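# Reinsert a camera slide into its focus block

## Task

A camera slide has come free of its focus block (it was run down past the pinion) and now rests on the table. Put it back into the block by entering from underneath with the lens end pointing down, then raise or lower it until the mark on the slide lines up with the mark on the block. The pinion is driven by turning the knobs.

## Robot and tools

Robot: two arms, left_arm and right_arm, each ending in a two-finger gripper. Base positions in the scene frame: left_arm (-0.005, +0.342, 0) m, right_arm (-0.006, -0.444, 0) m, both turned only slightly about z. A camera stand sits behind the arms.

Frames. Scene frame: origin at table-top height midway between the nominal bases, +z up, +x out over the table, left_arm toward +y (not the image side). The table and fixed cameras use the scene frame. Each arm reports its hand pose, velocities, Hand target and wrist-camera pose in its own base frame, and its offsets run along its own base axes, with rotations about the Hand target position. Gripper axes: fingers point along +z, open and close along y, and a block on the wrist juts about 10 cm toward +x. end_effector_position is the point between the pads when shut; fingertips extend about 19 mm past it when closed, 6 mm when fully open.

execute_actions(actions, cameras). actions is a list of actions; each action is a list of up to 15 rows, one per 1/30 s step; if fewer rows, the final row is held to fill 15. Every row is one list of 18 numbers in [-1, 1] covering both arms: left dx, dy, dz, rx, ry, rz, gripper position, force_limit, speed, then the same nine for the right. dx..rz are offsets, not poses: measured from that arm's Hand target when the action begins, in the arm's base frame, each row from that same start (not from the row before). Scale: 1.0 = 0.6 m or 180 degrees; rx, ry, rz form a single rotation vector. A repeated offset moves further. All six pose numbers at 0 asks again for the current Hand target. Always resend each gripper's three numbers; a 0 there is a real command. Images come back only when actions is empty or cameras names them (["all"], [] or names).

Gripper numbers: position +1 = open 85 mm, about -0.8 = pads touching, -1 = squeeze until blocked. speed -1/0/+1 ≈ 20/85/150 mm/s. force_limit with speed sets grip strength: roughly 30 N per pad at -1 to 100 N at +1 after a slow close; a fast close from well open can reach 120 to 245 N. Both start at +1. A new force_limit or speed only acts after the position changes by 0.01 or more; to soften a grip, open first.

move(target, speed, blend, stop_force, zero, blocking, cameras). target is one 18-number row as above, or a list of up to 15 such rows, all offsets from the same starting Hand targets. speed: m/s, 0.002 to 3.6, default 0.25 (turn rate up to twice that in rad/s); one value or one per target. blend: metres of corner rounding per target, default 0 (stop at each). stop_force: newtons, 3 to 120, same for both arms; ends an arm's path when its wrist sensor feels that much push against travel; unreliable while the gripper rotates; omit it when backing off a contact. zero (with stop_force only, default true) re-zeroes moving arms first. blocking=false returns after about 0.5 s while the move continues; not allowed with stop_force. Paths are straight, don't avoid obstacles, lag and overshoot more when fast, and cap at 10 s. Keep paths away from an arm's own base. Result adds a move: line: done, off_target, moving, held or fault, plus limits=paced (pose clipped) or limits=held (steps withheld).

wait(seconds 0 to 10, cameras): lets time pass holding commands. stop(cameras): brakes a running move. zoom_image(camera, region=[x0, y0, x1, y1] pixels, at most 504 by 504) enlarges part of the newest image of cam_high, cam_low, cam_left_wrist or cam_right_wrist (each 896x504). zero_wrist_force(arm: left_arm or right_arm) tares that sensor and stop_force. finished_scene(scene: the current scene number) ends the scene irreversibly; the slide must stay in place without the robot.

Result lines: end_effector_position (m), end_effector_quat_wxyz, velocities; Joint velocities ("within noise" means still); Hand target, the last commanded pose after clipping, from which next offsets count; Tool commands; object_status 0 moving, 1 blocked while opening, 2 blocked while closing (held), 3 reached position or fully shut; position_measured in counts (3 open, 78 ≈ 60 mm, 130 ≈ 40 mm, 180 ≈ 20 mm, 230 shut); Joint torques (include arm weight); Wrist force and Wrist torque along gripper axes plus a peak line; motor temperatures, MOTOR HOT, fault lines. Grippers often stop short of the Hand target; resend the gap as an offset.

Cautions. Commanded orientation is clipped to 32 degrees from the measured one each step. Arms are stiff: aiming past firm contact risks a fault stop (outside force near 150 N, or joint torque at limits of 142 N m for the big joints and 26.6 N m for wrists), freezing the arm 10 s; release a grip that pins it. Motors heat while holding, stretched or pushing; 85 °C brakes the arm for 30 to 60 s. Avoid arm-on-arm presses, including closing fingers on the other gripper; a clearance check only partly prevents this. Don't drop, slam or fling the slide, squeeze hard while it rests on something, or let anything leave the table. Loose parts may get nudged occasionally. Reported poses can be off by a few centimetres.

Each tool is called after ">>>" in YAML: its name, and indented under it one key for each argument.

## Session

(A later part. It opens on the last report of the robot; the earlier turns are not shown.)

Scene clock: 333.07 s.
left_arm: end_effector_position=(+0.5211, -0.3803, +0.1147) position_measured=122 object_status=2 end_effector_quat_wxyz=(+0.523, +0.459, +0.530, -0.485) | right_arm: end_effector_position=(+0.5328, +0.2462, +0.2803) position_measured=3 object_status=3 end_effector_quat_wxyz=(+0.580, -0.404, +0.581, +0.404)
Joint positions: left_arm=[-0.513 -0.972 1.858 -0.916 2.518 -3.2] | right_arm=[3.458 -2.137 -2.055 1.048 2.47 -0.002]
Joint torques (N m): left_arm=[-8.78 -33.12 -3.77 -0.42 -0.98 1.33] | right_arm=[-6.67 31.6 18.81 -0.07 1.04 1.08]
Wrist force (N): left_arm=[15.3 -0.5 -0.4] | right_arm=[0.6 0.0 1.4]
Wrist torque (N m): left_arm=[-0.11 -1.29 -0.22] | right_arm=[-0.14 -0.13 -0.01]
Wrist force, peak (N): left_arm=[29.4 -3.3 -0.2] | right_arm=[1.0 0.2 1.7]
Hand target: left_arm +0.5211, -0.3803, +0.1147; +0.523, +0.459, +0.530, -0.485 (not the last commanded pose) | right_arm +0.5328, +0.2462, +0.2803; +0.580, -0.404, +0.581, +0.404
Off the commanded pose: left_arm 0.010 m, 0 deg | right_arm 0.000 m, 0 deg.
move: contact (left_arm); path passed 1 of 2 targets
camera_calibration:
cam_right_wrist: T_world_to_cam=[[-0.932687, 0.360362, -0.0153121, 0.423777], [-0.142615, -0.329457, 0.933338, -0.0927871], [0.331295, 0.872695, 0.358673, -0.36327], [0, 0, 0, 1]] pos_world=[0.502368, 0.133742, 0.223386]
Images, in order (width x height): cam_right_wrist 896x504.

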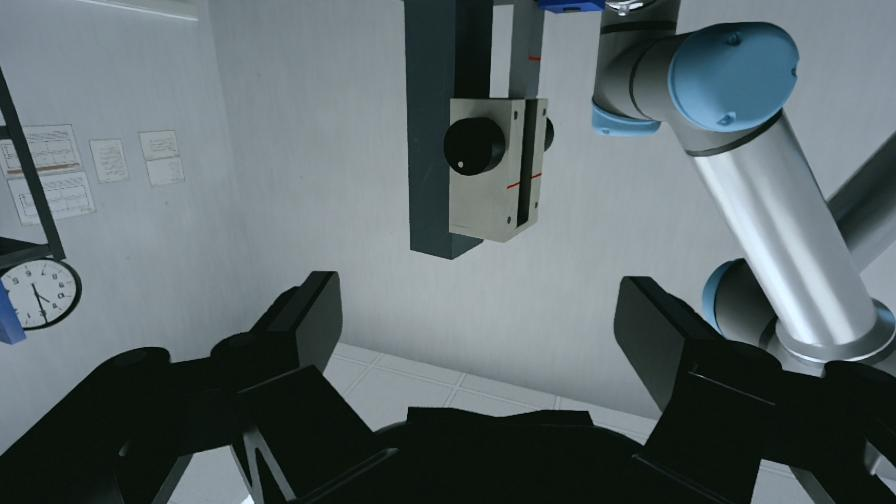

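>>> move:
  target:
    - [0,0,-0.001,0,0,0,-1,0.5,-1,0,0,0,0,0,0,1,1,1]
    - [-0.0001,0.00066,-0.001,0,0,0,-1,0.5,-1,0,0,0,0,0,0,1,1,1]
    - [-0.0001,0.00066,0.008,0,0,0,-1,0.5,-1,0,0,0,0,0,0,1,1,1]
  speed: 0.012
  stop_force: 8

>>> move:
  target:
    - [0,0,-0.001,0,0,0,-1,0.5,-1,0,0,0,0,0,0,1,1,1]
    - [0.0002,-0.00132,-0.001,0,0,0,-1,0.5,-1,0,0,0,0,0,0,1,1,1]
    - [0.0002,-0.00132,0.008,0,0,0,-1,0.5,-1,0,0,0,0,0,0,1,1,1]
  speed: 0.012
  stop_force: 8

>>> move:
  target:
    - [0,0,-0.001,0,0,0,-1,0.5,-1,0,0,0,0,0,0,1,1,1]
    - [0.00056,0.00076,-0.001,0,0,0,-1,0.5,-1,0,0,0,0,0,0,1,1,1]
    - [0.00056,0.00076,0.008,0,0,0,-1,0.5,-1,0,0,0,0,0,0,1,1,1]
  speed: 0.012
  stop_force: 8

>>> move:
  target:
    - [0,0,-0.001,0,0,0,-1,0.5,-1,0,0,0,0,0,0,1,1,1]
    - [-0.00132,-0.0002,-0.001,0,0,0,-1,0.5,-1,0,0,0,0,0,0,1,1,1]
    - [-0.00132,-0.0002,0.008,0,0,0,-1,0.5,-1,0,0,0,0,0,0,1,1,1]
  speed: 0.012
  stop_force: 8

Scene clock: 340.83 s.
left_arm: end_effector_position=(+0.5210, -0.3799, +0.1149) position_measured=122 object_status=2 end_effector_quat_wxyz=(+0.523, +0.459, +0.530, -0.485) | right_arm: end_effector_position=(+0.5328, +0.2462, +0.2803) position_measured=3 object_status=3 end_effector_quat_wxyz=(+0.580, -0.404, +0.581, +0.404)
Joint positions: left_arm=[-0.513 -0.973 1.858 -0.916 2.518 -3.2] | right_arm=[3.458 -2.137 -2.055 1.048 2.47 -0.002]
Joint torques (N m): left_arm=[-6.05 -35.23 -7.94 -0.9 -2.96 0.57] | right_arm=[-3.81 31.15 13.94 1.41 -1.18 1.18]
Wrist force (N): left_arm=[20.5 -2.4 -0.2] | right_arm=[1.0 -0.2 1.4]
Wrist torque (N m): left_arm=[-0.12 -1.44 -0.11] | right_arm=[-0.16 -0.19 -0.01]
Wrist force, peak (N): left_arm=[35.5 -4.5 0.2] | right_arm=[0.8 0.2 1.8]
Hand target: left_arm +0.5210, -0.3799, +0.1149; +0.523, +0.459, +0.530, -0.485 (not the last commanded pose) | right_arm +0.5328, +0.2462, +0.2803; +0.580, -0.404, +0.581, +0.404
Off the commanded pose: left_arm 0.005 m, 0 deg | right_arm 0.000 m, 0 deg.
move: contact (left_arm); path passed 2 of 3 targets

Scene clock: 341.80 s.
left_arm: end_effector_position=(+0.5210, -0.3799, +0.1148) position_measured=122 object_status=2 end_effector_quat_wxyz=(+0.523, +0.459, +0.530, -0.485) | right_arm: end_effector_position=(+0.5328, +0.2462, +0.2803) position_measured=3 object_status=3 end_effector_quat_wxyz=(+0.580, -0.404, +0.581, +0.404)
Joint positions: left_arm=[-0.513 -0.973 1.858 -0.916 2.518 -3.2] | right_arm=[3.458 -2.137 -2.055 1.048 2.47 -0.002]
Joint torques (N m): left_arm=[-5.04 -55.41 -8.07 -0.31 1.02 0.51] | right_arm=[-3.66 31.4 12.96 2.1 -1.13 1.09]
Wrist force (N): left_arm=[15.2 -1.7 -0.1] | right_arm=[0.3 0.1 1.5]
Wrist torque (N m): left_arm=[-0.09 -1.28 -0.07] | right_arm=[-0.12 -0.08 -0.01]
Wrist force, peak (N): left_arm=[19.9 -2.2 -0.3] | right_arm=[0.8 0.2 1.9]
Hand target: left_arm +0.5210, -0.3799, +0.1148; +0.523, +0.459, +0.530, -0.485 (not the last commanded pose) | right_arm +0.5328, +0.2462, +0.2803; +0.580, -0.404, +0.581, +0.404
Off the commanded pose: left_arm 0.005 m, 0 deg | right_arm 0.000 m, 0 deg.
move: contact (left_arm); path passed 0 of 3 targets

Scene clock: 343.43 s.
left_arm: end_effector_position=(+0.5212, -0.3794, +0.1148) position_measured=122 object_status=2 end_effector_quat_wxyz=(+0.523, +0.459, +0.530, -0.485) | right_arm: end_effector_position=(+0.5328, +0.2462, +0.2803) position_measured=3 object_status=3 end_effector_quat_wxyz=(+0.580, -0.404, +0.581, +0.404)
Joint positions: left_arm=[-0.512 -0.972 1.858 -0.916 2.52 -3.2] | right_arm=[3.458 -2.137 -2.055 1.048 2.47 -0.002]
Joint torques (N m): left_arm=[-14.2 -32.95 -4.23 -0.31 -2.33 -0.6] | right_arm=[-3.02 32.55 12.45 2.44 -1 1.42]
Wrist force (N): left_arm=[15.5 -0.4 -0.4] | right_arm=[0.8 -0.1 1.4]
Wrist torque (N m): left_arm=[-0.15 -1.19 -0.25] | right_arm=[-0.15 -0.17 -0.01]
Wrist force, peak (N): left_arm=[31.4 -3.0 -2.6] | right_arm=[1.1 0.1 1.7]
Hand target: left_arm +0.5212, -0.3795, +0.1148; +0.523, +0.459, +0.530, -0.485 (not the last commanded pose) | right_arm +0.5328, +0.2462, +0.2803; +0.580, -0.404, +0.581, +0.404
Off the commanded pose: left_arm 0.005 m, 0 deg | right_arm 0.000 m, 0 deg.
move: contact (left_arm); path passed 2 of 3 targets

Scene clock: 344.90 s.
left_arm: end_effector_position=(+0.5202, -0.3795, +0.1158) position_measured=122 object_status=2 end_effector_quat_wxyz=(+0.523, +0.459, +0.530, -0.485) | right_arm: end_effector_position=(+0.5328, +0.2462, +0.2803) position_measured=3 object_status=3 end_effector_quat_wxyz=(+0.580, -0.404, +0.581, +0.404)
Joint positions: left_arm=[-0.513 -0.976 1.86 -0.914 2.519 -3.2] | right_arm=[3.458 -2.137 -2.055 1.048 2.47 -0.002]
Joint torques (N m): left_arm=[-3.25 -31.77 -6.39 -0.2 -1.83 0.6] | right_arm=[-1.8 32.77 12.59 3.24 -1.04 1.14]
Wrist force (N): left_arm=[14.6 -6.8 0.9] | right_arm=[0.2 0.2 1.4]
Wrist torque (N m): left_arm=[-0.19 -1.18 0.42] | right_arm=[-0.11 -0.07 -0.01]
Wrist force, peak (N): left_arm=[29.2 -10.2 2.1] | right_arm=[1.1 0.2 1.8]
Hand target: left_arm +0.5202, -0.3795, +0.1158; +0.523, +0.459, +0.530, -0.485 (not the last commanded pose) | right_arm +0.5328, +0.2462, +0.2803; +0.580, -0.404, +0.581, +0.404
Off the commanded pose: left_arm 0.004 m, 0 deg | right_arm 0.000 m, 0 deg.
move: contact (left_arm); path passed 2 of 3 targets

>>> move:
  target:
    - [0,0,-0.001,0,0,0,-1,0.5,-1,0,0,0,0,0,0,1,1,1]
    - [-0.001,-0.0001,-0.001,0,0,0,-1,0.5,-1,0,0,0,0,0,0,1,1,1]
    - [-0.001,-0.0001,0.008,0,0,0,-1,0.5,-1,0,0,0,0,0,0,1,1,1]
  speed: 0.012
  stop_force: 8
  cameras: ["cam_right_wrist"]

>>> zoom_image:
  camera: "cam_right_wrist"
  region: [500, 40, 570, 120]

Scene clock: 348.70 s.
left_arm: end_effector_position=(+0.5196, -0.3795, +0.1161) position_measured=122 object_status=2 end_effector_quat_wxyz=(+0.523, +0.458, +0.530, -0.485) | right_arm: end_effector_position=(+0.5328, +0.2462, +0.2803) position_measured=3 object_status=3 end_effector_quat_wxyz=(+0.580, -0.404, +0.581, +0.404)
Joint positions: left_arm=[-0.513 -0.977 1.862 -0.914 2.518 -3.2] | right_arm=[3.458 -2.137 -2.055 1.048 2.47 -0.002]
Joint torques (N m): left_arm=[11.45 -25.1 -12.6 1.55 1.24 1.12] | right_arm=[2.04 33.78 12.99 2.87 -0.99 0.98]
Wrist force (N): left_arm=[0.0 -0.2 0.7] | right_arm=[0.5 -0.1 1.4]
Wrist torque (N m): left_arm=[-0.53 -0.72 -0.05] | right_arm=[-0.17 -0.12 -0.01]
Wrist force, peak (N): left_arm=[28.6 -4.2 0.9] | right_arm=[0.7 0.1 1.9]
Hand target: left_arm +0.5196, -0.3795, +0.1161; +0.523, +0.458, +0.530, -0.485 (not the last commanded pose) | right_arm +0.5328, +0.2462, +0.2803; +0.580, -0.404, +0.581, +0.404
Off the commanded pose: left_arm 0.004 m, 0 deg | right_arm 0.000 m, 0 deg.
move: contact (left_arm); path passed 2 of 3 targets
camera_calibration:
cam_right_wrist: T_world_to_cam=[[-0.932687, 0.360362, -0.0153121, 0.423684], [-0.142615, -0.329457, 0.933338, -0.0928014], [0.331295, 0.872695, 0.358673, -0.363237], [0, 0, 0, 1]] pos_world=[0.502268, 0.133742, 0.223386]
Images, in order (width x height): cam_right_wrist 896x504.

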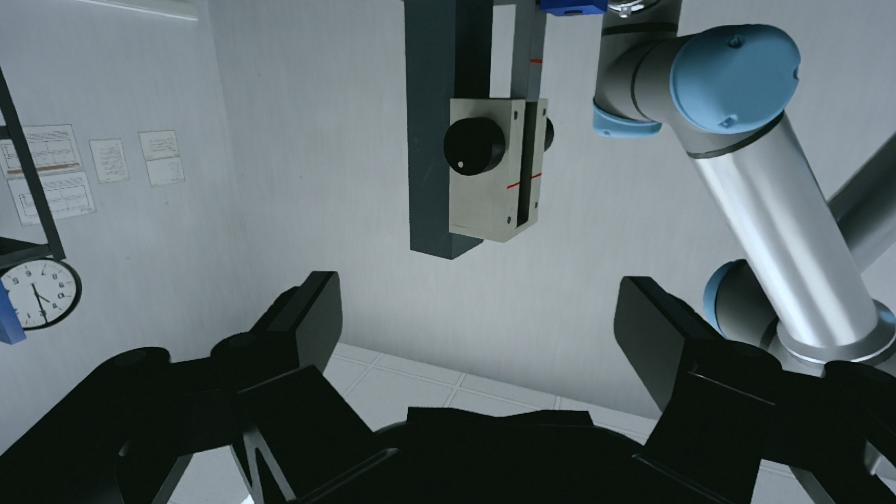

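Scaled by 6.300.

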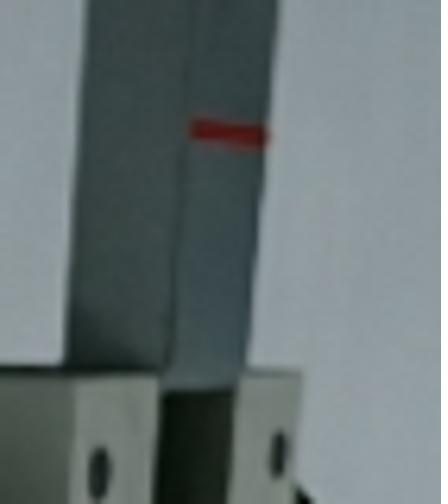

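>>> move:
  target: [-0.0000,0,0.01,0,0,0,-1,0.5,-1,0,0,0,0,0,0,1,1,1]
  speed: 0.01
  stop_force: 20

>>> move:
  target:
    - [-0.0007,-0.0001,-0.001,0,0,0,-1,0.5,-1,0,0,0,0,0,0,1,1,1]
    - [-0.0007,-0.0001,0.008,0,0,0,-1,0.5,-1,0,0,0,0,0,0,1,1,1]
  speed: 0.012
  stop_force: 12

>>> move:
  target:
    - [0.00007,-0.0006,-0.001,0,0,0,-1,0.5,-1,0,0,0,0,0,0,1,1,1]
    - [0.00007,-0.0006,0.008,0,0,0,-1,0.5,-1,0,0,0,0,0,0,1,1,1]
  speed: 0.012
  stop_force: 12
  cameras: ["cam_right_wrist"]

>>> zoom_image:
  camera: "cam_right_wrist"
  region: [500, 40, 570, 120]

Scene clock: 354.60 s.
left_arm: end_effector_position=(+0.5196, -0.3794, +0.1164) position_measured=122 object_status=2 end_effector_quat_wxyz=(+0.523, +0.458, +0.531, -0.485) | right_arm: end_effector_position=(+0.5328, +0.2462, +0.2803) position_measured=3 object_status=3 end_effector_quat_wxyz=(+0.580, -0.404, +0.581, +0.404)
Joint positions: left_arm=[-0.513 -0.978 1.862 -0.913 2.518 -3.2] | right_arm=[3.458 -2.137 -2.055 1.048 2.47 -0.002]
Joint torques (N m): left_arm=[10.82 -26.6 -20.1 -2.06 1.71 0.96] | right_arm=[4.04 34.78 11.96 3.18 -1.05 1.3]
Wrist force (N): left_arm=[2.5 -0.4 -0.1] | right_arm=[0.7 0.0 1.7]
Wrist torque (N m): left_arm=[-0.55 -0.79 -0.06] | right_arm=[-0.15 -0.14 -0.01]
Wrist force, peak (N): left_arm=[22.7 -3.5 0.5] | right_arm=[0.9 0.2 1.8]
Hand target: left_arm +0.5196, -0.3794, +0.1164; +0.523, +0.458, +0.531, -0.485 (not the last commanded pose) | right_arm +0.5328, +0.2462, +0.2803; +0.580, -0.404, +0.581, +0.404
Off the commanded pose: left_arm 0.006 m, 0 deg | right_arm 0.000 m, 0 deg.
move: contact (left_arm)

Scene clock: 356.10 s.
left_arm: end_effector_position=(+0.5192, -0.3794, +0.1167) position_measured=122 object_status=2 end_effector_quat_wxyz=(+0.523, +0.458, +0.531, -0.485) | right_arm: end_effector_position=(+0.5328, +0.2462, +0.2803) position_measured=3 object_status=3 end_effector_quat_wxyz=(+0.580, -0.404, +0.581, +0.404)
Joint positions: left_arm=[-0.514 -0.979 1.863 -0.912 2.517 -3.2] | right_arm=[3.458 -2.137 -2.055 1.048 2.47 -0.002]
Joint torques (N m): left_arm=[9.99 -26.26 -10.1 1.45 2.53 1.34] | right_arm=[5.48 32.97 12.81 3.17 -1.16 0.96]
Wrist force (N): left_arm=[1.4 1.7 0.7] | right_arm=[1.0 0.3 1.6]
Wrist torque (N m): left_arm=[-0.47 -0.73 -0.29] | right_arm=[-0.08 -0.18 -0.01]
Wrist force, peak (N): left_arm=[22.9 0.1 0.5] | right_arm=[0.7 0.1 1.9]
Hand target: left_arm +0.5192, -0.3794, +0.1167; +0.523, +0.458, +0.531, -0.485 (not the last commanded pose) | right_arm +0.5328, +0.2462, +0.2803; +0.580, -0.404, +0.581, +0.404
Off the commanded pose: left_arm 0.005 m, 0 deg | right_arm 0.000 m, 0 deg.
move: contact (left_arm); path passed 1 of 2 targets

Scene clock: 357.60 s.
left_arm: end_effector_position=(+0.5192, -0.3796, +0.1169) position_measured=122 object_status=2 end_effector_quat_wxyz=(+0.522, +0.458, +0.531, -0.485) | right_arm: end_effector_position=(+0.5328, +0.2462, +0.2803) position_measured=3 object_status=3 end_effector_quat_wxyz=(+0.580, -0.404, +0.581, +0.404)
Joint positions: left_arm=[-0.514 -0.98 1.863 -0.911 2.517 -3.2] | right_arm=[3.458 -2.137 -2.055 1.048 2.47 -0.002]
Joint torques (N m): left_arm=[10.26 -25.43 0.62 1.18 2.8 1.46] | right_arm=[6.08 33.56 13.62 3.07 -1.31 1.1]
Wrist force (N): left_arm=[1.3 1.4 0.2] | right_arm=[0.8 0.0 1.4]
Wrist torque (N m): left_arm=[-0.50 -0.81 -0.25] | right_arm=[-0.13 -0.16 -0.01]
Wrist force, peak (N): left_arm=[23.0 -0.5 0.0] | right_arm=[1.0 0.0 1.6]
Hand target: left_arm +0.5192, -0.3796, +0.1169; +0.522, +0.458, +0.531, -0.485 (not the last commanded pose) | right_arm +0.5328, +0.2462, +0.2803; +0.580, -0.404, +0.581, +0.404
Off the commanded pose: left_arm 0.005 m, 0 deg | right_arm 0.000 m, 0 deg.
move: contact (left_arm); path passed 1 of 2 targets
camera_calibration:
cam_right_wrist: T_world_to_cam=[[-0.932687, 0.360362, -0.0153121, 0.423684], [-0.142615, -0.329457, 0.933338, -0.0928014], [0.331295, 0.872695, 0.358673, -0.363237], [0, 0, 0, 1]] pos_world=[0.502268, 0.133742, 0.223386]
Images, in order (width x height): cam_right_wrist 896x504.

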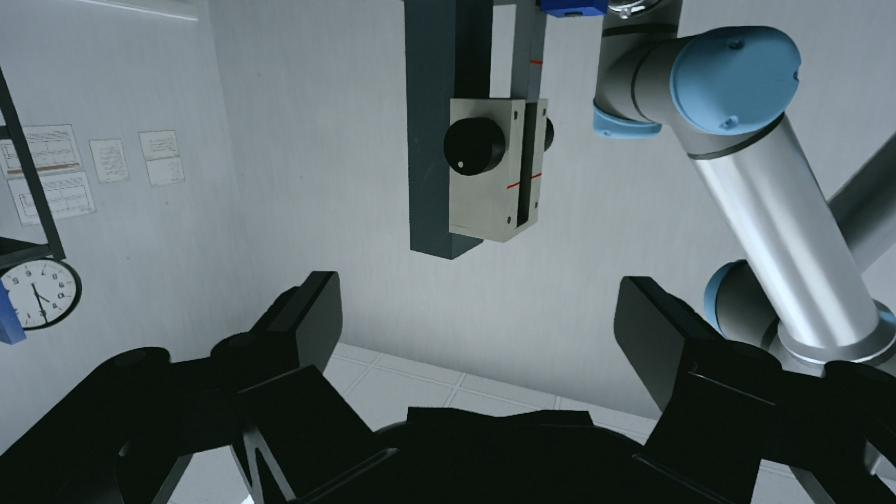

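Scaled by 6.300.

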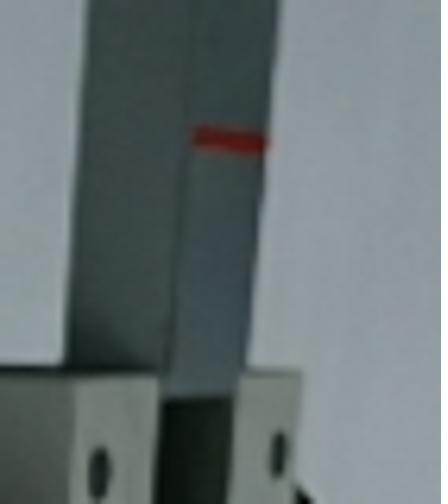

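>>> move:
  target: [0,0,0.02,0,0,0,-1,0.5,-1,0,0,0,0,0,0,1,1,1]
  speed: 0.01
  stop_force: 28
  cameras: ["cam_right_wrist"]

>>> zoom_image:
  camera: "cam_right_wrist"
  region: [500, 40, 570, 120]

Scene clock: 361.93 s.
left_arm: end_effector_position=(+0.5192, -0.3796, +0.1269) position_measured=122 object_status=2 end_effector_quat_wxyz=(+0.522, +0.458, +0.531, -0.485) | right_arm: end_effector_position=(+0.5328, +0.2462, +0.2803) position_measured=3 object_status=3 end_effector_quat_wxyz=(+0.580, -0.404, +0.581, +0.404)
Joint positions: left_arm=[-0.514 -0.999 1.86 -0.889 2.517 -3.2] | right_arm=[3.458 -2.137 -2.055 1.048 2.47 -0.002]
Joint torques (N m): left_arm=[9.14 -29.16 -2.27 -1.26 2.74 -0.42] | right_arm=[9.98 35.13 13.02 3.01 -1.01 1.23]
Wrist force (N): left_arm=[8.5 0.8 -1.3] | right_arm=[0.8 0.1 1.3]
Wrist torque (N m): left_arm=[-0.71 -1.02 -0.08] | right_arm=[-0.12 -0.16 0.00]
Wrist force, peak (N): left_arm=[29.4 -1.6 0.1] | right_arm=[0.9 -0.2 1.7]
Hand target: left_arm +0.5192, -0.3796, +0.1269; +0.522, +0.458, +0.531, -0.485 (not the last commanded pose) | right_arm +0.5328, +0.2462, +0.2803; +0.580, -0.404, +0.581, +0.404
Off the commanded pose: left_arm 0.002 m, 0 deg | right_arm 0.000 m, 0 deg.
move: contact (left_arm)
camera_calibration:
cam_right_wrist: T_world_to_cam=[[-0.932687, 0.360362, -0.0153121, 0.423684], [-0.142615, -0.329457, 0.933338, -0.0928014], [0.331295, 0.872695, 0.358673, -0.363237], [0, 0, 0, 1]] pos_world=[0.502268, 0.133742, 0.223386]
Images, in order (width x height): cam_right_wrist 896x504.

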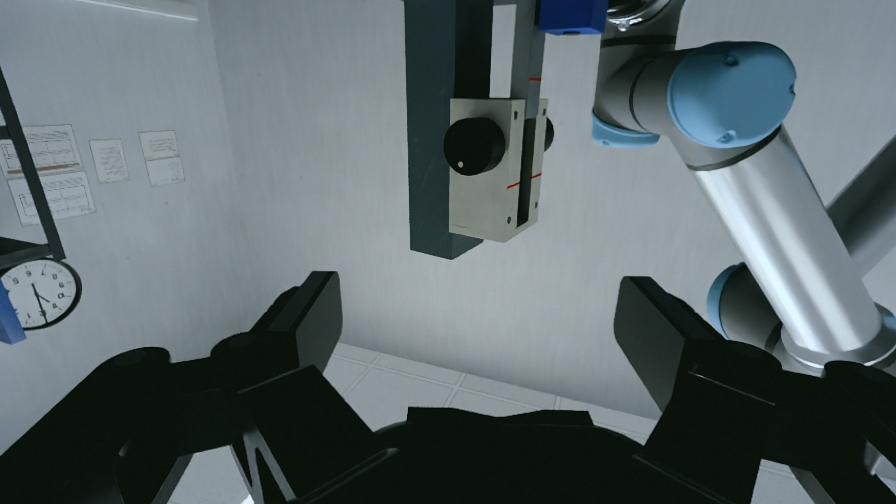

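Scaled by 6.300.

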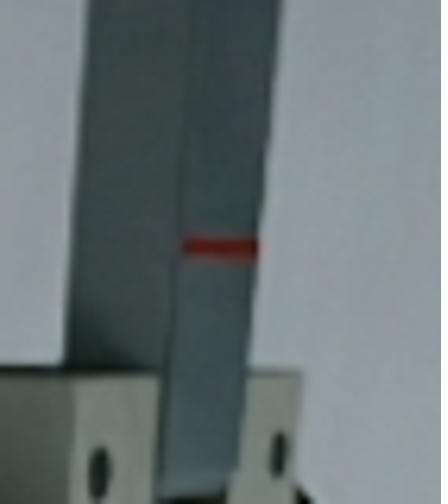

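>>> move:
  target: [0,0,0.02,0,0,0,-1,0.5,-1,0,0,0,0,0,0,1,1,1]
  speed: 0.01
  stop_force: 28
  cameras: ["cam_right_wrist"]

>>> zoom_image:
  camera: "cam_right_wrist"
  region: [440, 40, 570, 200]

Scene clock: 366.40 s.
left_arm: end_effector_position=(+0.5192, -0.3796, +0.1389) position_measured=122 object_status=2 end_effector_quat_wxyz=(+0.522, +0.458, +0.531, -0.485) | right_arm: end_effector_position=(+0.5328, +0.2462, +0.2803) position_measured=3 object_status=3 end_effector_quat_wxyz=(+0.580, -0.404, +0.581, +0.404)
Joint positions: left_arm=[-0.514 -1.021 1.855 -0.862 2.517 -3.2] | right_arm=[3.458 -2.137 -2.055 1.048 2.47 -0.002]
Joint torques (N m): left_arm=[9.29 -35.91 -14.74 -5.27 2.65 0.36] | right_arm=[9.99 35.32 12.49 3.28 -1.16 1.39]
Wrist force (N): left_arm=[24.3 -1.5 -0.8] | right_arm=[0.9 0.4 1.3]
Wrist torque (N m): left_arm=[-0.80 -1.49 0.17] | right_arm=[-0.08 -0.18 -0.01]
Wrist force, peak (N): left_arm=[35.5 1.0 1.0] | right_arm=[1.0 0.2 1.7]
Hand target: left_arm +0.5192, -0.3796, +0.1389; +0.522, +0.458, +0.531, -0.485 | right_arm +0.5328, +0.2462, +0.2803; +0.580, -0.404, +0.581, +0.404
Off the commanded pose: left_arm 0.000 m, 0 deg | right_arm 0.000 m, 0 deg.
move: done
camera_calibration:
cam_right_wrist: T_world_to_cam=[[-0.932687, 0.360362, -0.0153121, 0.423684], [-0.142615, -0.329457, 0.933338, -0.0928014], [0.331295, 0.872695, 0.358673, -0.363237], [0, 0, 0, 1]] pos_world=[0.502268, 0.133742, 0.223386]
Images, in order (width x height): cam_right_wrist 896x504.

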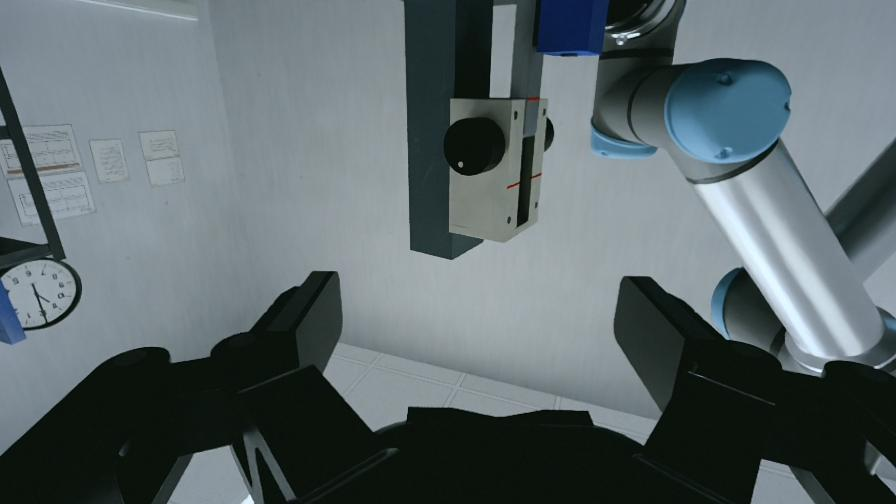

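Scaled by 3.150.

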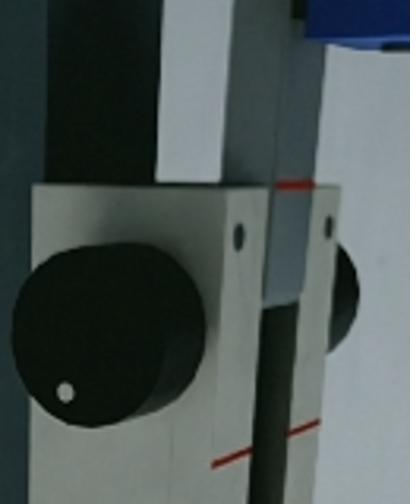

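>>> move:
  target: [0,0,0.033,0,0,0,-1,0.5,-1,0,0,0,0,0,0,1,1,1]
  speed: 0.012
  stop_force: 30
  cameras: ["cam_right_wrist"]

>>> zoom_image:
  camera: "cam_right_wrist"
  region: [440, 40, 570, 200]

Scene clock: 370.40 s.
left_arm: end_effector_position=(+0.5190, -0.3795, +0.1413) position_measured=122 object_status=2 end_effector_quat_wxyz=(+0.522, +0.458, +0.531, -0.485) | right_arm: end_effector_position=(+0.5328, +0.2462, +0.2803) position_measured=3 object_status=3 end_effector_quat_wxyz=(+0.580, -0.404, +0.581, +0.404)
Joint positions: left_arm=[-0.514 -1.026 1.854 -0.855 2.517 -3.2] | right_arm=[3.458 -2.137 -2.055 1.048 2.47 -0.002]
Joint torques (N m): left_arm=[9.88 -37.27 -9.12 -1.49 -2.08 0.99] | right_arm=[12.01 36.97 12.42 3.09 -1.05 1.06]
Wrist force (N): left_arm=[26.5 -3.2 -0.1] | right_arm=[0.6 0.1 1.4]
Wrist torque (N m): left_arm=[-0.46 -1.61 0.20] | right_arm=[-0.13 -0.13 -0.01]
Wrist force, peak (N): left_arm=[56.5 -1.9 1.6] | right_arm=[1.1 -0.1 1.7]
Hand target: left_arm +0.5190, -0.3795, +0.1413; +0.522, +0.458, +0.531, -0.485 (not the last commanded pose) | right_arm +0.5328, +0.2462, +0.2803; +0.580, -0.404, +0.581, +0.404
Off the commanded pose: left_arm 0.017 m, 0 deg | right_arm 0.000 m, 0 deg.
move: contact (left_arm)
camera_calibration:
cam_right_wrist: T_world_to_cam=[[-0.932687, 0.360362, -0.0153121, 0.423684], [-0.142615, -0.329457, 0.933338, -0.0928014], [0.331295, 0.872695, 0.358673, -0.363237], [0, 0, 0, 1]] pos_world=[0.502268, 0.133742, 0.223386]
Images, in order (width x height): cam_right_wrist 896x504.

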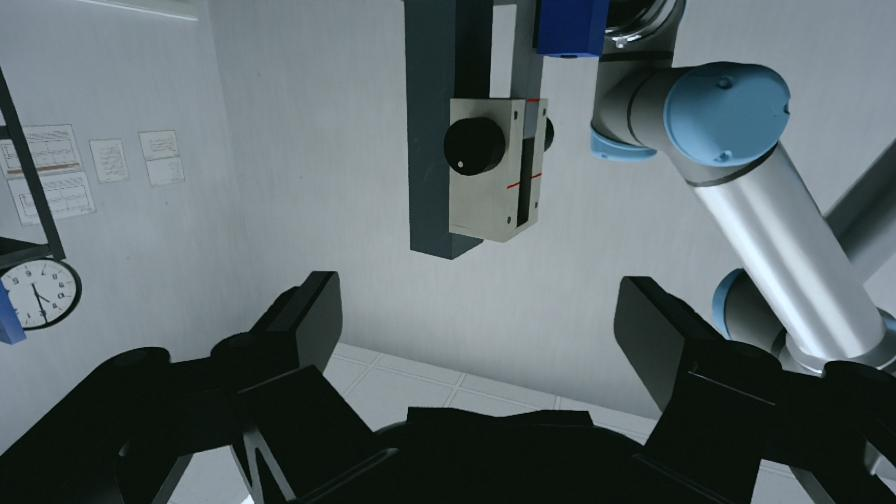

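Scaled by 3.150.

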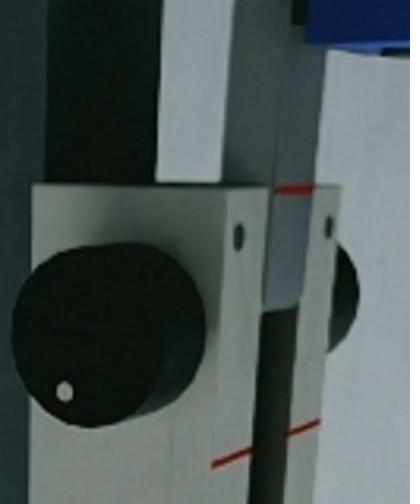

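>>> move:
  target: [0,0,0,0,0,0,-1,0.5,-1,0.114,0.12,-0.043,0.0369,0.5037,0.1405,0.5,-1,0]
  speed: 0.25
  cameras: ["all"]

Scene clock: 386.70 s.
left_arm: end_effector_position=(+0.5190, -0.3795, +0.1413) position_measured=122 object_status=2 end_effector_quat_wxyz=(+0.522, +0.458, +0.531, -0.485) | right_arm: end_effector_position=(+0.5360, +0.2498, +0.2791) position_measured=66 object_status=0 end_effector_quat_wxyz=(+0.554, -0.393, +0.597, +0.427)
Joint positions: left_arm=[-0.514 -1.026 1.854 -0.855 2.517 -3.2] | right_arm=[3.456 -2.135 -2.039 0.996 2.494 0.045]
Joint torques (N m): left_arm=[11.63 -36.4 -9.05 -1.44 -2.16 0.89] | right_arm=[-7.4 44.4 5.31 3.52 -1.43 -2.01]
Wrist force (N): left_arm=[26.0 -3.2 -0.1] | right_arm=[0.8 -0.2 1.4]
Wrist torque (N m): left_arm=[-0.45 -1.60 0.20] | right_arm=[-0.17 -0.14 -0.06]
Wrist force, peak (N): left_arm=[26.5 -3.3 -0.1] | right_arm=[0.2 -1.0 2.7]
Hand target: left_arm +0.5190, -0.3795, +0.1413; +0.522, +0.458, +0.531, -0.485 | right_arm +0.5360, +0.2498, +0.2790; +0.554, -0.393, +0.597, +0.427 (not the last commanded pose)
Off the commanded pose: left_arm 0.000 m, 0 deg | right_arm 0.098 m, 90 deg.
move: held (right_arm; a check stopped the path); limits=held
pose unreachable (right arm): on one or more control steps of this call, first in action 0 (counted from 0), this arm could not follow its commanded pose, so it was not sent that pose on those steps. It may still have moved: this result reports where it is.
cause: moving toward the commanded pose would bring two parts of the arm too close to each other (its gripper and another part of the arm, with joints 4 (wrist 1) to 6 (wrist 3) between them, 3 mm apart when it was first held).
camera_calibration:
cam_left_wrist: T_world_to_cam=[[0.994611, 0.097554, -0.035095, -0.459905], [-0.00276676, 0.363366, 0.931642, 0.0324185], [0.103638, -0.926525, 0.361678, -0.326813], [0, 0, 0, 1]] pos_world=[0.491386, -0.269715, 0.0718584]
cam_right_wrist: T_world_to_cam=[[-0.938303, 0.340773, 0.0588246, 0.41264], [-0.0635306, -0.337077, 0.939331, -0.132094], [0.339928, 0.87764, 0.33793, -0.367105], [0, 0, 0, 1]] pos_world=[0.503578, 0.137044, 0.223863]

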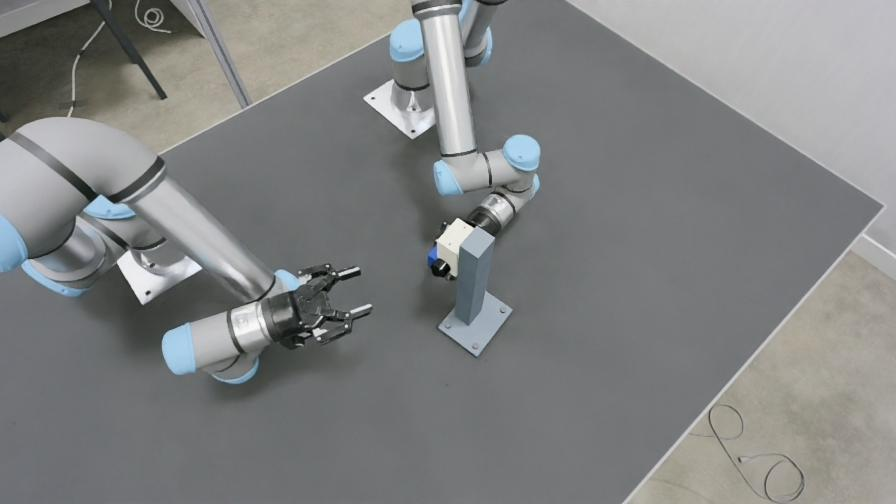

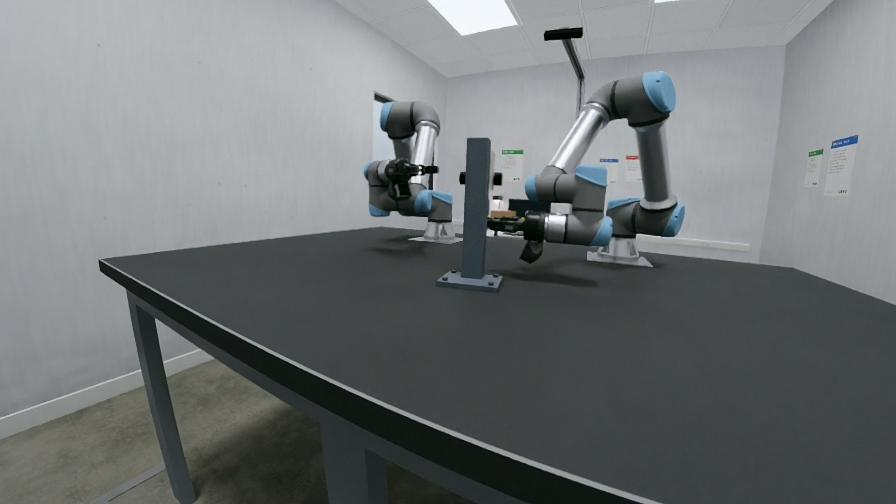

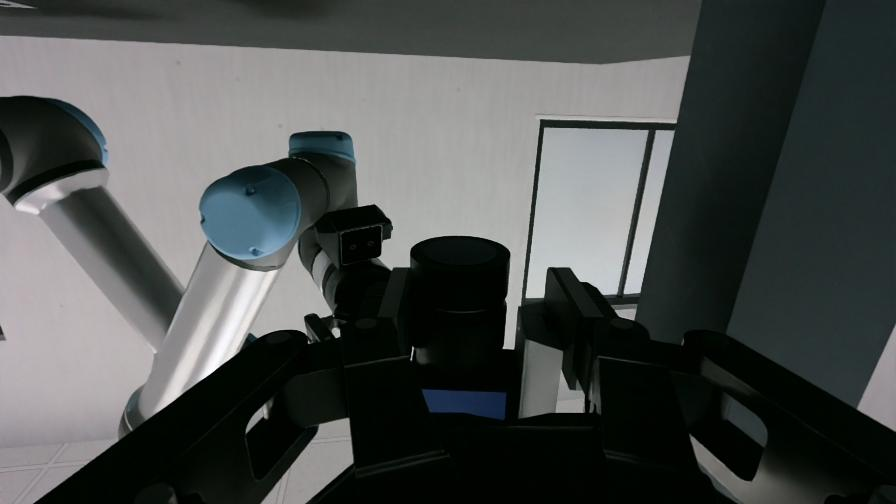

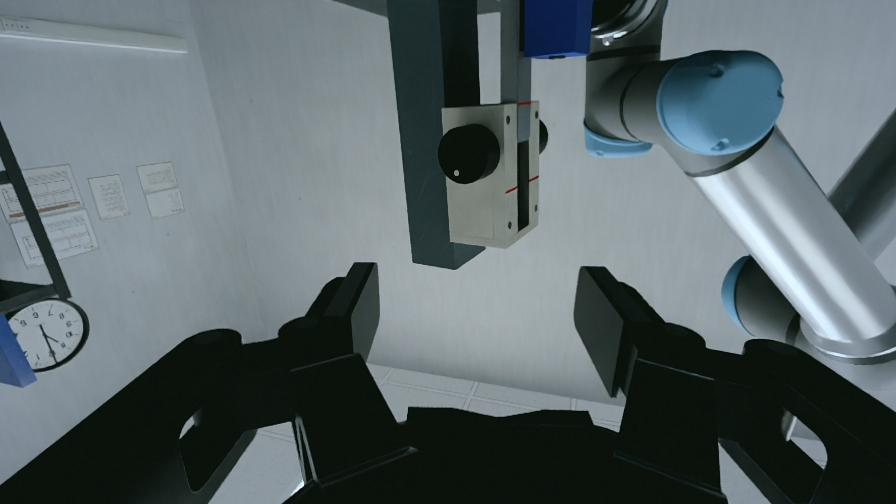

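>>> move:
  target:
    - [0,0,0,0,0,0,-1,0.5,-1,-0.205,0.064,-0.008,0,0,-0.25,0.5,-1,0]
    - [0,0,0,0,0,0,-1,0.5,-1,-0.205,0.064,-0.008,-0.5703,-0.6473,-0.0668,0.5,-1,0]
  speed: 0.5

>>> move:
  target: [0,0,0,0,0,0,-1,0.5,-1,0.314,0.05,-0.033,0,0,0.422,0.5,-1,0]
  speed: 0.3
  cameras: ["cam_high","cam_right_wrist"]

Scene clock: 402.03 s.
left_arm: end_effector_position=(+0.5190, -0.3795, +0.1413) position_measured=122 object_status=2 end_effector_quat_wxyz=(+0.522, +0.458, +0.531, -0.485) | right_arm: end_effector_position=(+0.4130, +0.2882, +0.2742) position_measured=66 object_status=3 end_effector_quat_wxyz=(-0.332, +0.707, -0.025, +0.624)
Joint positions: left_arm=[-0.514 -1.026 1.854 -0.855 2.517 -3.2] | right_arm=[4.464 -1.927 -2.614 1.4 0.702 -2.617]
Joint torques (N m): left_arm=[12.53 -37.05 -8.82 -1.57 -2.07 0.77] | right_arm=[-5.59 31.16 11.37 -0.93 -0.51 -1.55]
Wrist force (N): left_arm=[26.1 -3.2 -0.1] | right_arm=[0.0 0.0 2.0]
Wrist torque (N m): left_arm=[-0.45 -1.62 0.20] | right_arm=[-0.13 -0.12 -0.03]
Wrist force, peak (N): left_arm=[26.4 -3.2 0.0] | right_arm=[1.2 0.4 2.5]
Hand target: left_arm +0.5190, -0.3795, +0.1413; +0.522, +0.458, +0.531, -0.485 | right_arm +0.4130, +0.2882, +0.2742; -0.332, +0.707, -0.025, +0.624
Off the commanded pose: left_arm 0.000 m, 0 deg | right_arm 0.000 m, 0 deg.
move: done

Scene clock: 404.77 s.
left_arm: end_effector_position=(+0.5190, -0.3795, +0.1413) position_measured=122 object_status=2 end_effector_quat_wxyz=(+0.522, +0.458, +0.531, -0.485) | right_arm: end_effector_position=(+0.6014, +0.3181, +0.2545) position_measured=66 object_status=3 end_effector_quat_wxyz=(+0.646, -0.572, -0.415, -0.288)
Joint positions: left_arm=[-0.514 -1.026 1.854 -0.855 2.517 -3.2] | right_arm=[3.447 -2.522 -1.325 0.708 3.044 -2.615]
Joint torques (N m): left_arm=[12.53 -36.85 -9.06 -1.47 -2.06 0.72] | right_arm=[11.32 49.35 25.2 -1.42 1.53 1.33]
Wrist force (N): left_arm=[26.2 -3.0 -0.1] | right_arm=[0.1 -0.1 2.1]
Wrist torque (N m): left_arm=[-0.42 -1.63 0.20] | right_arm=[-0.16 -0.13 -0.04]
Wrist force, peak (N): left_arm=[26.4 -3.3 -0.1] | right_arm=[0.8 1.8 2.2]
Hand target: left_arm +0.5190, -0.3795, +0.1413; +0.522, +0.458, +0.531, -0.485 | right_arm +0.6014, +0.3182, +0.2544; +0.646, -0.572, -0.415, -0.288
Off the commanded pose: left_arm 0.000 m, 0 deg | right_arm 0.000 m, 0 deg.
move: done
camera_calibration:
cam_right_wrist: T_world_to_cam=[[0.851339, 0.194996, -0.487029, -0.438894], [-0.36575, -0.444923, -0.817478, 0.581287], [-0.376096, 0.874082, -0.307461, 0.155007], [0, 0, 0, 1]] pos_world=[0.644551, 0.208721, 0.309094]
Images, in order (width x height): cam_high 896x504, cam_right_wrist 896x504.

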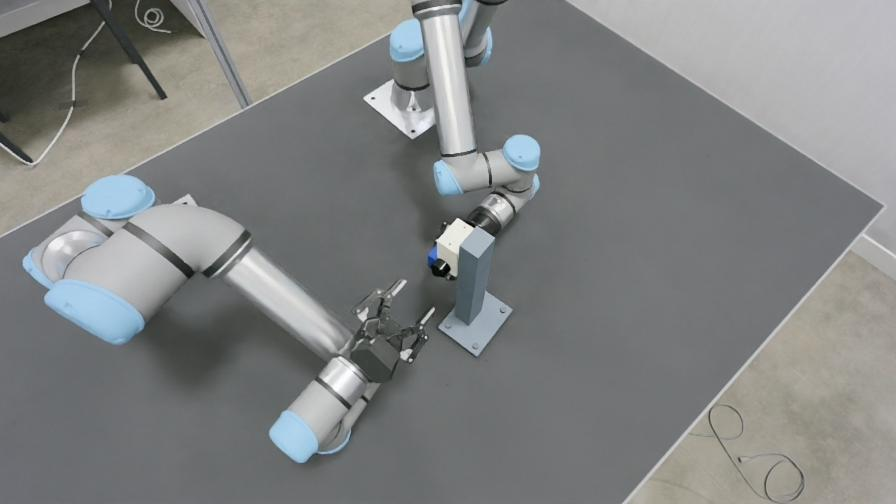

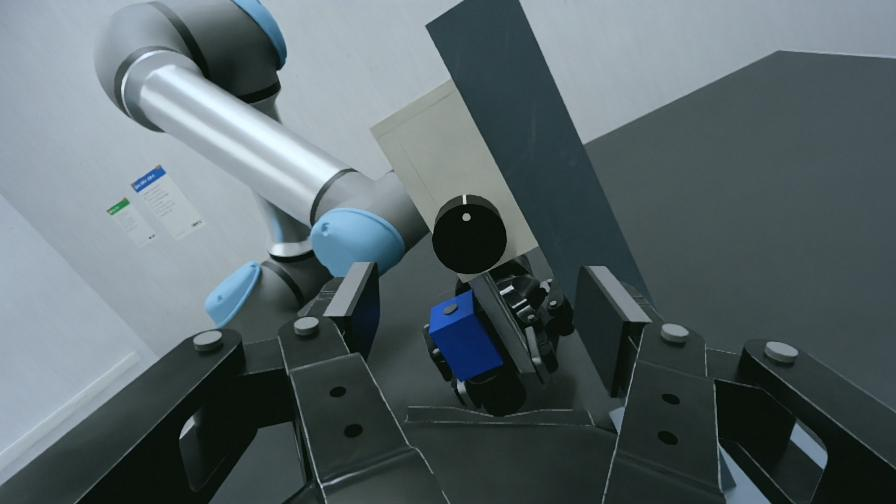

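>>> move:
  target: [0,0,0,0,0,0,-1,0.5,-1,-0.0198,0.0795,-0.0028,0,0,0,0.5,-1,0]
  speed: 0.15
  cameras: ["cam_right_wrist"]

Scene clock: 416.50 s.
left_arm: end_effector_position=(+0.5190, -0.3795, +0.1413) position_measured=122 object_status=2 end_effector_quat_wxyz=(+0.522, +0.458, +0.531, -0.485) | right_arm: end_effector_position=(+0.5894, +0.3659, +0.2528) position_measured=66 object_status=3 end_effector_quat_wxyz=(+0.646, -0.572, -0.415, -0.288)
Joint positions: left_arm=[-0.514 -1.026 1.854 -0.855 2.517 -3.2] | right_arm=[3.524 -2.515 -1.346 0.721 2.968 -2.616]
Joint torques (N m): left_arm=[12.46 -37.24 -8.91 -1.49 -2.03 0.67] | right_arm=[-10.18 50.85 25.76 -1.47 1.45 -1.3]
Wrist force (N): left_arm=[25.9 -3.3 -0.3] | right_arm=[-0.1 0.1 1.7]
Wrist torque (N m): left_arm=[-0.46 -1.60 0.20] | right_arm=[-0.11 -0.12 0.04]
Wrist force, peak (N): left_arm=[26.4 -3.3 -0.2] | right_arm=[-0.1 0.1 3.6]
Hand target: left_arm +0.5190, -0.3795, +0.1413; +0.522, +0.458, +0.531, -0.485 | right_arm +0.5895, +0.3659, +0.2528; +0.646, -0.572, -0.415, -0.288
Off the commanded pose: left_arm 0.000 m, 0 deg | right_arm 0.000 m, 0 deg.
move: done
camera_calibration:
cam_right_wrist: T_world_to_cam=[[0.851273, 0.195346, -0.487005, -0.438834], [-0.365594, -0.444957, -0.817529, 0.596783], [-0.376397, 0.873987, -0.307362, 0.108407], [0, 0, 0, 1]] pos_world=[0.632552, 0.256521, 0.307493]
Images, in order (width x height): cam_right_wrist 896x504.

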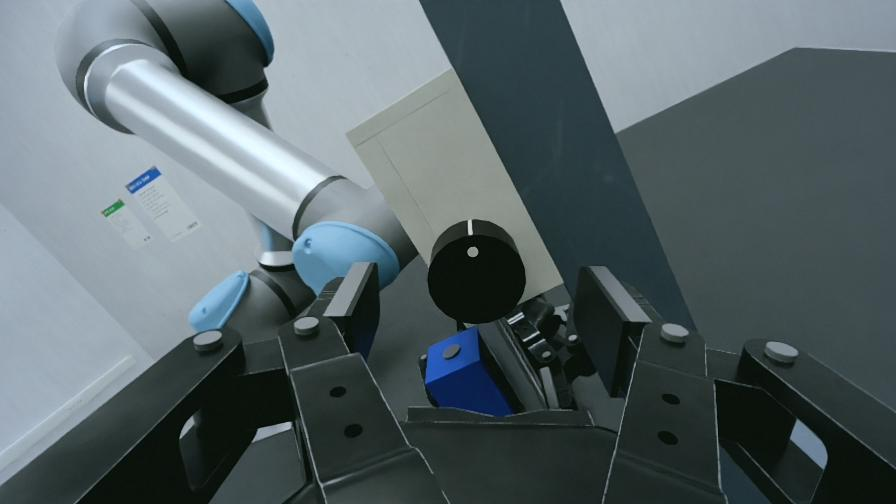

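>>> move:
  target: [0,0,0,0,0,0,-1,0.5,-1,-0.009,0.0424,0,0,0,0,0.5,-1,0]
  speed: 0.05
  stop_force: 8

>>> move:
  target: [0,0,0,0,0,0,-1,0.5,-1,0,0,0,0,0,0,-1,-0.9,-1]

>>> wait:
  seconds: 0.7
  cameras: ["cam_right_wrist","cam_high"]

Scene clock: 422.63 s.
left_arm: end_effector_position=(+0.5190, -0.3795, +0.1413) position_measured=122 object_status=2 end_effector_quat_wxyz=(+0.522, +0.458, +0.531, -0.485) | right_arm: end_effector_position=(+0.5841, +0.3913, +0.2528) position_measured=66 object_status=3 end_effector_quat_wxyz=(+0.646, -0.572, -0.415, -0.288)
Joint positions: left_arm=[-0.514 -1.026 1.854 -0.855 2.517 -3.2] | right_arm=[3.563 -2.515 -1.348 0.722 2.928 -2.616]
Joint torques (N m): left_arm=[12.41 -37.31 -8.85 -1.46 -1.9 0.65] | right_arm=[-12.1 54.54 22.28 -1.68 1.57 -1.83]
Wrist force (N): left_arm=[25.9 -3.2 -0.1] | right_arm=[0.0 0.3 2.3]
Wrist torque (N m): left_arm=[-0.44 -1.59 0.21] | right_arm=[-0.08 -0.13 0.07]
Wrist force, peak (N): left_arm=[26.3 -3.2 -0.2] | right_arm=[0.0 0.3 2.8]
Hand target: left_arm +0.5190, -0.3795, +0.1413; +0.522, +0.458, +0.531, -0.485 | right_arm +0.5841, +0.3913, +0.2528; +0.646, -0.572, -0.415, -0.288
Off the commanded pose: left_arm 0.000 m, 0 deg | right_arm 0.000 m, 0 deg.
move: done

Scene clock: 424.43 s.
left_arm: end_effector_position=(+0.5190, -0.3795, +0.1413) position_measured=122 object_status=2 end_effector_quat_wxyz=(+0.522, +0.458, +0.531, -0.485) | right_arm: end_effector_position=(+0.5842, +0.3911, +0.2527) position_measured=145 object_status=0 end_effector_quat_wxyz=(+0.646, -0.572, -0.415, -0.288)
Joint positions: left_arm=[-0.514 -1.026 1.854 -0.855 2.517 -3.2] | right_arm=[3.563 -2.515 -1.348 0.722 2.928 -2.616]
Joint torques (N m): left_arm=[13.09 -36.69 -8.51 -1.43 -2 0.72] | right_arm=[72.98 51.94 23.64 -1.29 2.41 -1.86]
Wrist force (N): left_arm=[26.0 -3.2 -0.2] | right_arm=[-0.3 -3.9 -103.4]
Wrist torque (N m): left_arm=[-0.45 -1.61 0.18] | right_arm=[-2.41 -0.09 0.09]
Wrist force, peak (N): left_arm=[26.3 -3.4 -0.1] | right_arm=[-0.4 -3.6 -103.5]
Hand target: left_arm +0.5190, -0.3795, +0.1413; +0.522, +0.458, +0.531, -0.485 | right_arm +0.5841, +0.3913, +0.2528; +0.646, -0.572, -0.415, -0.288
Off the commanded pose: left_arm 0.000 m, 0 deg | right_arm 0.000 m, 0 deg.
move: done

Scene clock: 425.13 s.
left_arm: end_effector_position=(+0.5190, -0.3795, +0.1413) position_measured=122 object_status=2 end_effector_quat_wxyz=(+0.522, +0.458, +0.531, -0.485) | right_arm: end_effector_position=(+0.5841, +0.3913, +0.2527) position_measured=145 object_status=2 end_effector_quat_wxyz=(+0.646, -0.572, -0.415, -0.288)
Joint positions: left_arm=[-0.514 -1.026 1.854 -0.855 2.517 -3.2] | right_arm=[3.563 -2.515 -1.348 0.722 2.928 -2.616]
Joint torques (N m): left_arm=[12.75 -37.39 -8.74 -1.36 -1.94 0.58] | right_arm=[83.27 57.58 23.3 -1.19 0.58 -1.73]
Wrist force (N): left_arm=[26.2 -3.3 -0.2] | right_arm=[-0.7 -2.1 -115.5]
Wrist torque (N m): left_arm=[-0.46 -1.64 0.18] | right_arm=[-2.56 -0.08 0.10]
Wrist force, peak (N): left_arm=[26.3 -3.1 -0.2] | right_arm=[-0.7 -2.1 -115.5]
Hand target: left_arm +0.5190, -0.3795, +0.1413; +0.522, +0.458, +0.531, -0.485 | right_arm +0.5841, +0.3913, +0.2528; +0.646, -0.572, -0.415, -0.288
Tool commands: left_gripper/position=-1.0 left_gripper/force_limit=+0.5 left_gripper/speed=-1.0 right_gripper/position=-1.0 right_gripper/force_limit=-0.9 right_gripper/speed=-1.0
Off the commanded pose: left_arm 0.000 m, 0 deg | right_arm 0.000 m, 0 deg.
wait: 0.70 s; at rest by 0.17 s
camera_calibration:
cam_right_wrist: T_world_to_cam=[[0.851162, 0.195211, -0.487254, -0.439147], [-0.365853, -0.445017, -0.817381, 0.606199], [-0.376398, 0.873987, -0.307363, 0.0841827], [0, 0, 0, 1]] pos_world=[0.627251, 0.281921, 0.307395]
Images, in order (width x height): cam_high 896x504, cam_right_wrist 896x504.

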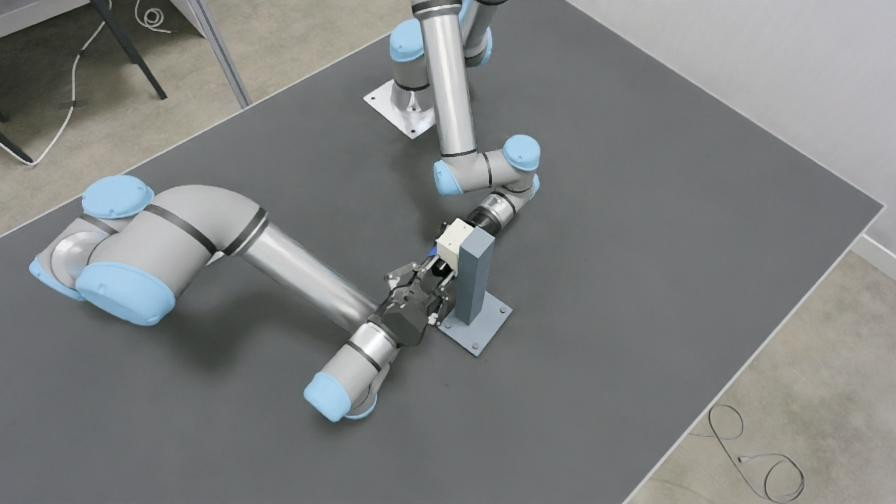

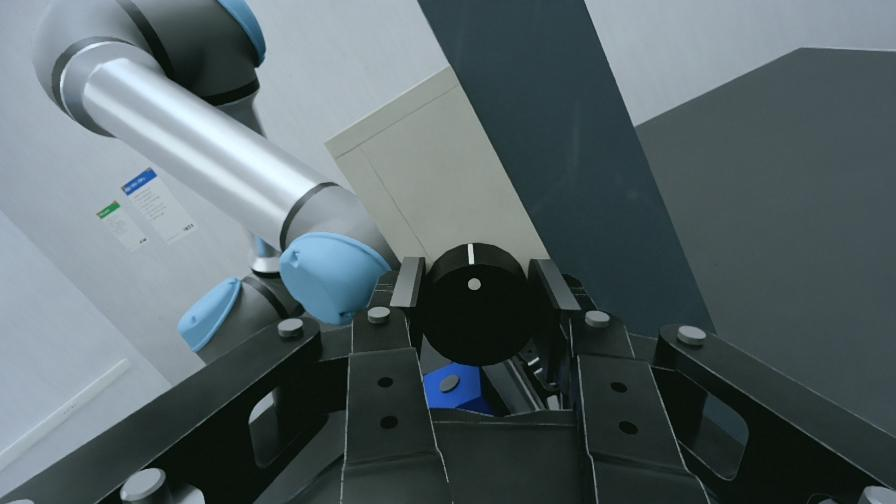

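>>> move:
  target: [0,0,0,0,0,0,-1,0.5,-1,0,0,0,0,0,0,0.3,-0.9,-0.5]

>>> move:
  target: [0,0,0,0,0,0,-1,0.5,-1,0.0035,-0.0163,0,0,0,0,0.3,-0.9,-1]

>>> move:
  target: [0,0,0,0,0,0,-1,0.5,-1,0,0,0,0,0,0,-1,-0.9,-1]

>>> wait:
  seconds: 0.5

Scene clock: 428.83 s.
left_arm: end_effector_position=(+0.5190, -0.3795, +0.1413) position_measured=122 object_status=2 end_effector_quat_wxyz=(+0.522, +0.458, +0.531, -0.485) | right_arm: end_effector_position=(+0.5840, +0.3915, +0.2528) position_measured=91 object_status=0 end_effector_quat_wxyz=(+0.646, -0.572, -0.415, -0.288)
Joint positions: left_arm=[-0.514 -1.026 1.854 -0.855 2.517 -3.2] | right_arm=[3.564 -2.515 -1.348 0.722 2.928 -2.616]
Joint torques (N m): left_arm=[12.48 -36.74 -8.81 -1.42 -1.91 0.51] | right_arm=[-12.32 45.9 23.24 -0.56 -1.42 -1.55]
Wrist force (N): left_arm=[26.0 -3.1 -0.1] | right_arm=[0.6 0.7 1.8]
Wrist torque (N m): left_arm=[-0.44 -1.61 0.19] | right_arm=[-0.02 -0.23 0.07]
Wrist force, peak (N): left_arm=[26.5 -3.2 -0.2] | right_arm=[-1.4 -2.7 -117.2]
Hand target: left_arm +0.5190, -0.3795, +0.1413; +0.522, +0.458, +0.531, -0.485 | right_arm +0.5841, +0.3913, +0.2528; +0.646, -0.572, -0.415, -0.288
Off the commanded pose: left_arm 0.000 m, 0 deg | right_arm 0.000 m, 0 deg.
move: done

Scene clock: 429.53 s.
left_arm: end_effector_position=(+0.5190, -0.3795, +0.1413) position_measured=122 object_status=2 end_effector_quat_wxyz=(+0.522, +0.458, +0.531, -0.485) | right_arm: end_effector_position=(+0.5862, +0.3814, +0.2527) position_measured=91 object_status=3 end_effector_quat_wxyz=(+0.646, -0.572, -0.415, -0.288)
Joint positions: left_arm=[-0.514 -1.026 1.854 -0.855 2.517 -3.2] | right_arm=[3.548 -2.515 -1.347 0.722 2.944 -2.616]
Joint torques (N m): left_arm=[12.63 -37.33 -8.95 -1.48 -1.85 0.52] | right_arm=[10.27 46.78 25.96 2.02 -1.02 1.06]
Wrist force (N): left_arm=[26.1 -3.2 -0.1] | right_arm=[0.6 0.7 1.9]
Wrist torque (N m): left_arm=[-0.47 -1.62 0.19] | right_arm=[-0.01 -0.23 0.07]
Wrist force, peak (N): left_arm=[26.3 -3.2 -0.1] | right_arm=[0.9 0.8 1.9]
Hand target: left_arm +0.5190, -0.3795, +0.1413; +0.522, +0.458, +0.531, -0.485 | right_arm +0.5862, +0.3816, +0.2528; +0.646, -0.572, -0.415, -0.288
Off the commanded pose: left_arm 0.000 m, 0 deg | right_arm 0.000 m, 0 deg.
move: done

Scene clock: 430.87 s.
left_arm: end_effector_position=(+0.5190, -0.3795, +0.1413) position_measured=122 object_status=2 end_effector_quat_wxyz=(+0.522, +0.458, +0.531, -0.485) | right_arm: end_effector_position=(+0.5862, +0.3816, +0.2527) position_measured=147 object_status=0 end_effector_quat_wxyz=(+0.646, -0.572, -0.415, -0.288)
Joint positions: left_arm=[-0.514 -1.026 1.854 -0.855 2.517 -3.2] | right_arm=[3.548 -2.515 -1.347 0.722 2.944 -2.616]
Joint torques (N m): left_arm=[12.53 -37.26 -8.58 -1.53 -1.84 0.53] | right_arm=[11.29 48.56 25.94 2.47 0.15 1.39]
Wrist force (N): left_arm=[26.2 -3.2 0.1] | right_arm=[0.2 1.5 -7.4]
Wrist torque (N m): left_arm=[-0.45 -1.64 0.19] | right_arm=[-0.06 -0.25 0.08]
Wrist force, peak (N): left_arm=[26.3 -3.2 -0.1] | right_arm=[0.1 1.8 -7.8]
Hand target: left_arm +0.5190, -0.3795, +0.1413; +0.522, +0.458, +0.531, -0.485 | right_arm +0.5862, +0.3816, +0.2528; +0.646, -0.572, -0.415, -0.288
Off the commanded pose: left_arm 0.000 m, 0 deg | right_arm 0.000 m, 0 deg.
move: done

Scene clock: 431.37 s.
left_arm: end_effector_position=(+0.5190, -0.3795, +0.1413) position_measured=122 object_status=2 end_effector_quat_wxyz=(+0.522, +0.458, +0.531, -0.485) | right_arm: end_effector_position=(+0.5862, +0.3816, +0.2527) position_measured=147 object_status=2 end_effector_quat_wxyz=(+0.646, -0.572, -0.415, -0.288)
Joint positions: left_arm=[-0.514 -1.026 1.854 -0.855 2.517 -3.2] | right_arm=[3.548 -2.515 -1.347 0.722 2.944 -2.616]
Joint torques (N m): left_arm=[12.91 -36.74 -8.95 -1.51 -1.85 0.58] | right_arm=[11.34 52.04 25.67 2.44 1.8 1.26]
Wrist force (N): left_arm=[26.2 -3.3 -0.2] | right_arm=[0.3 2.0 -7.7]
Wrist torque (N m): left_arm=[-0.48 -1.63 0.19] | right_arm=[-0.02 -0.24 0.08]
Wrist force, peak (N): left_arm=[26.3 -3.3 -0.3] | right_arm=[0.2 1.6 -7.8]
Hand target: left_arm +0.5190, -0.3795, +0.1413; +0.522, +0.458, +0.531, -0.485 | right_arm +0.5862, +0.3816, +0.2528; +0.646, -0.572, -0.415, -0.288
Tool commands: left_gripper/position=-1.0 left_gripper/force_limit=+0.5 left_gripper/speed=-1.0 right_gripper/position=-1.0 right_gripper/force_limit=-0.9 right_gripper/speed=-1.0
Off the commanded pose: left_arm 0.000 m, 0 deg | right_arm 0.000 m, 0 deg.
wait: 0.50 s; at rest by 0.17 s


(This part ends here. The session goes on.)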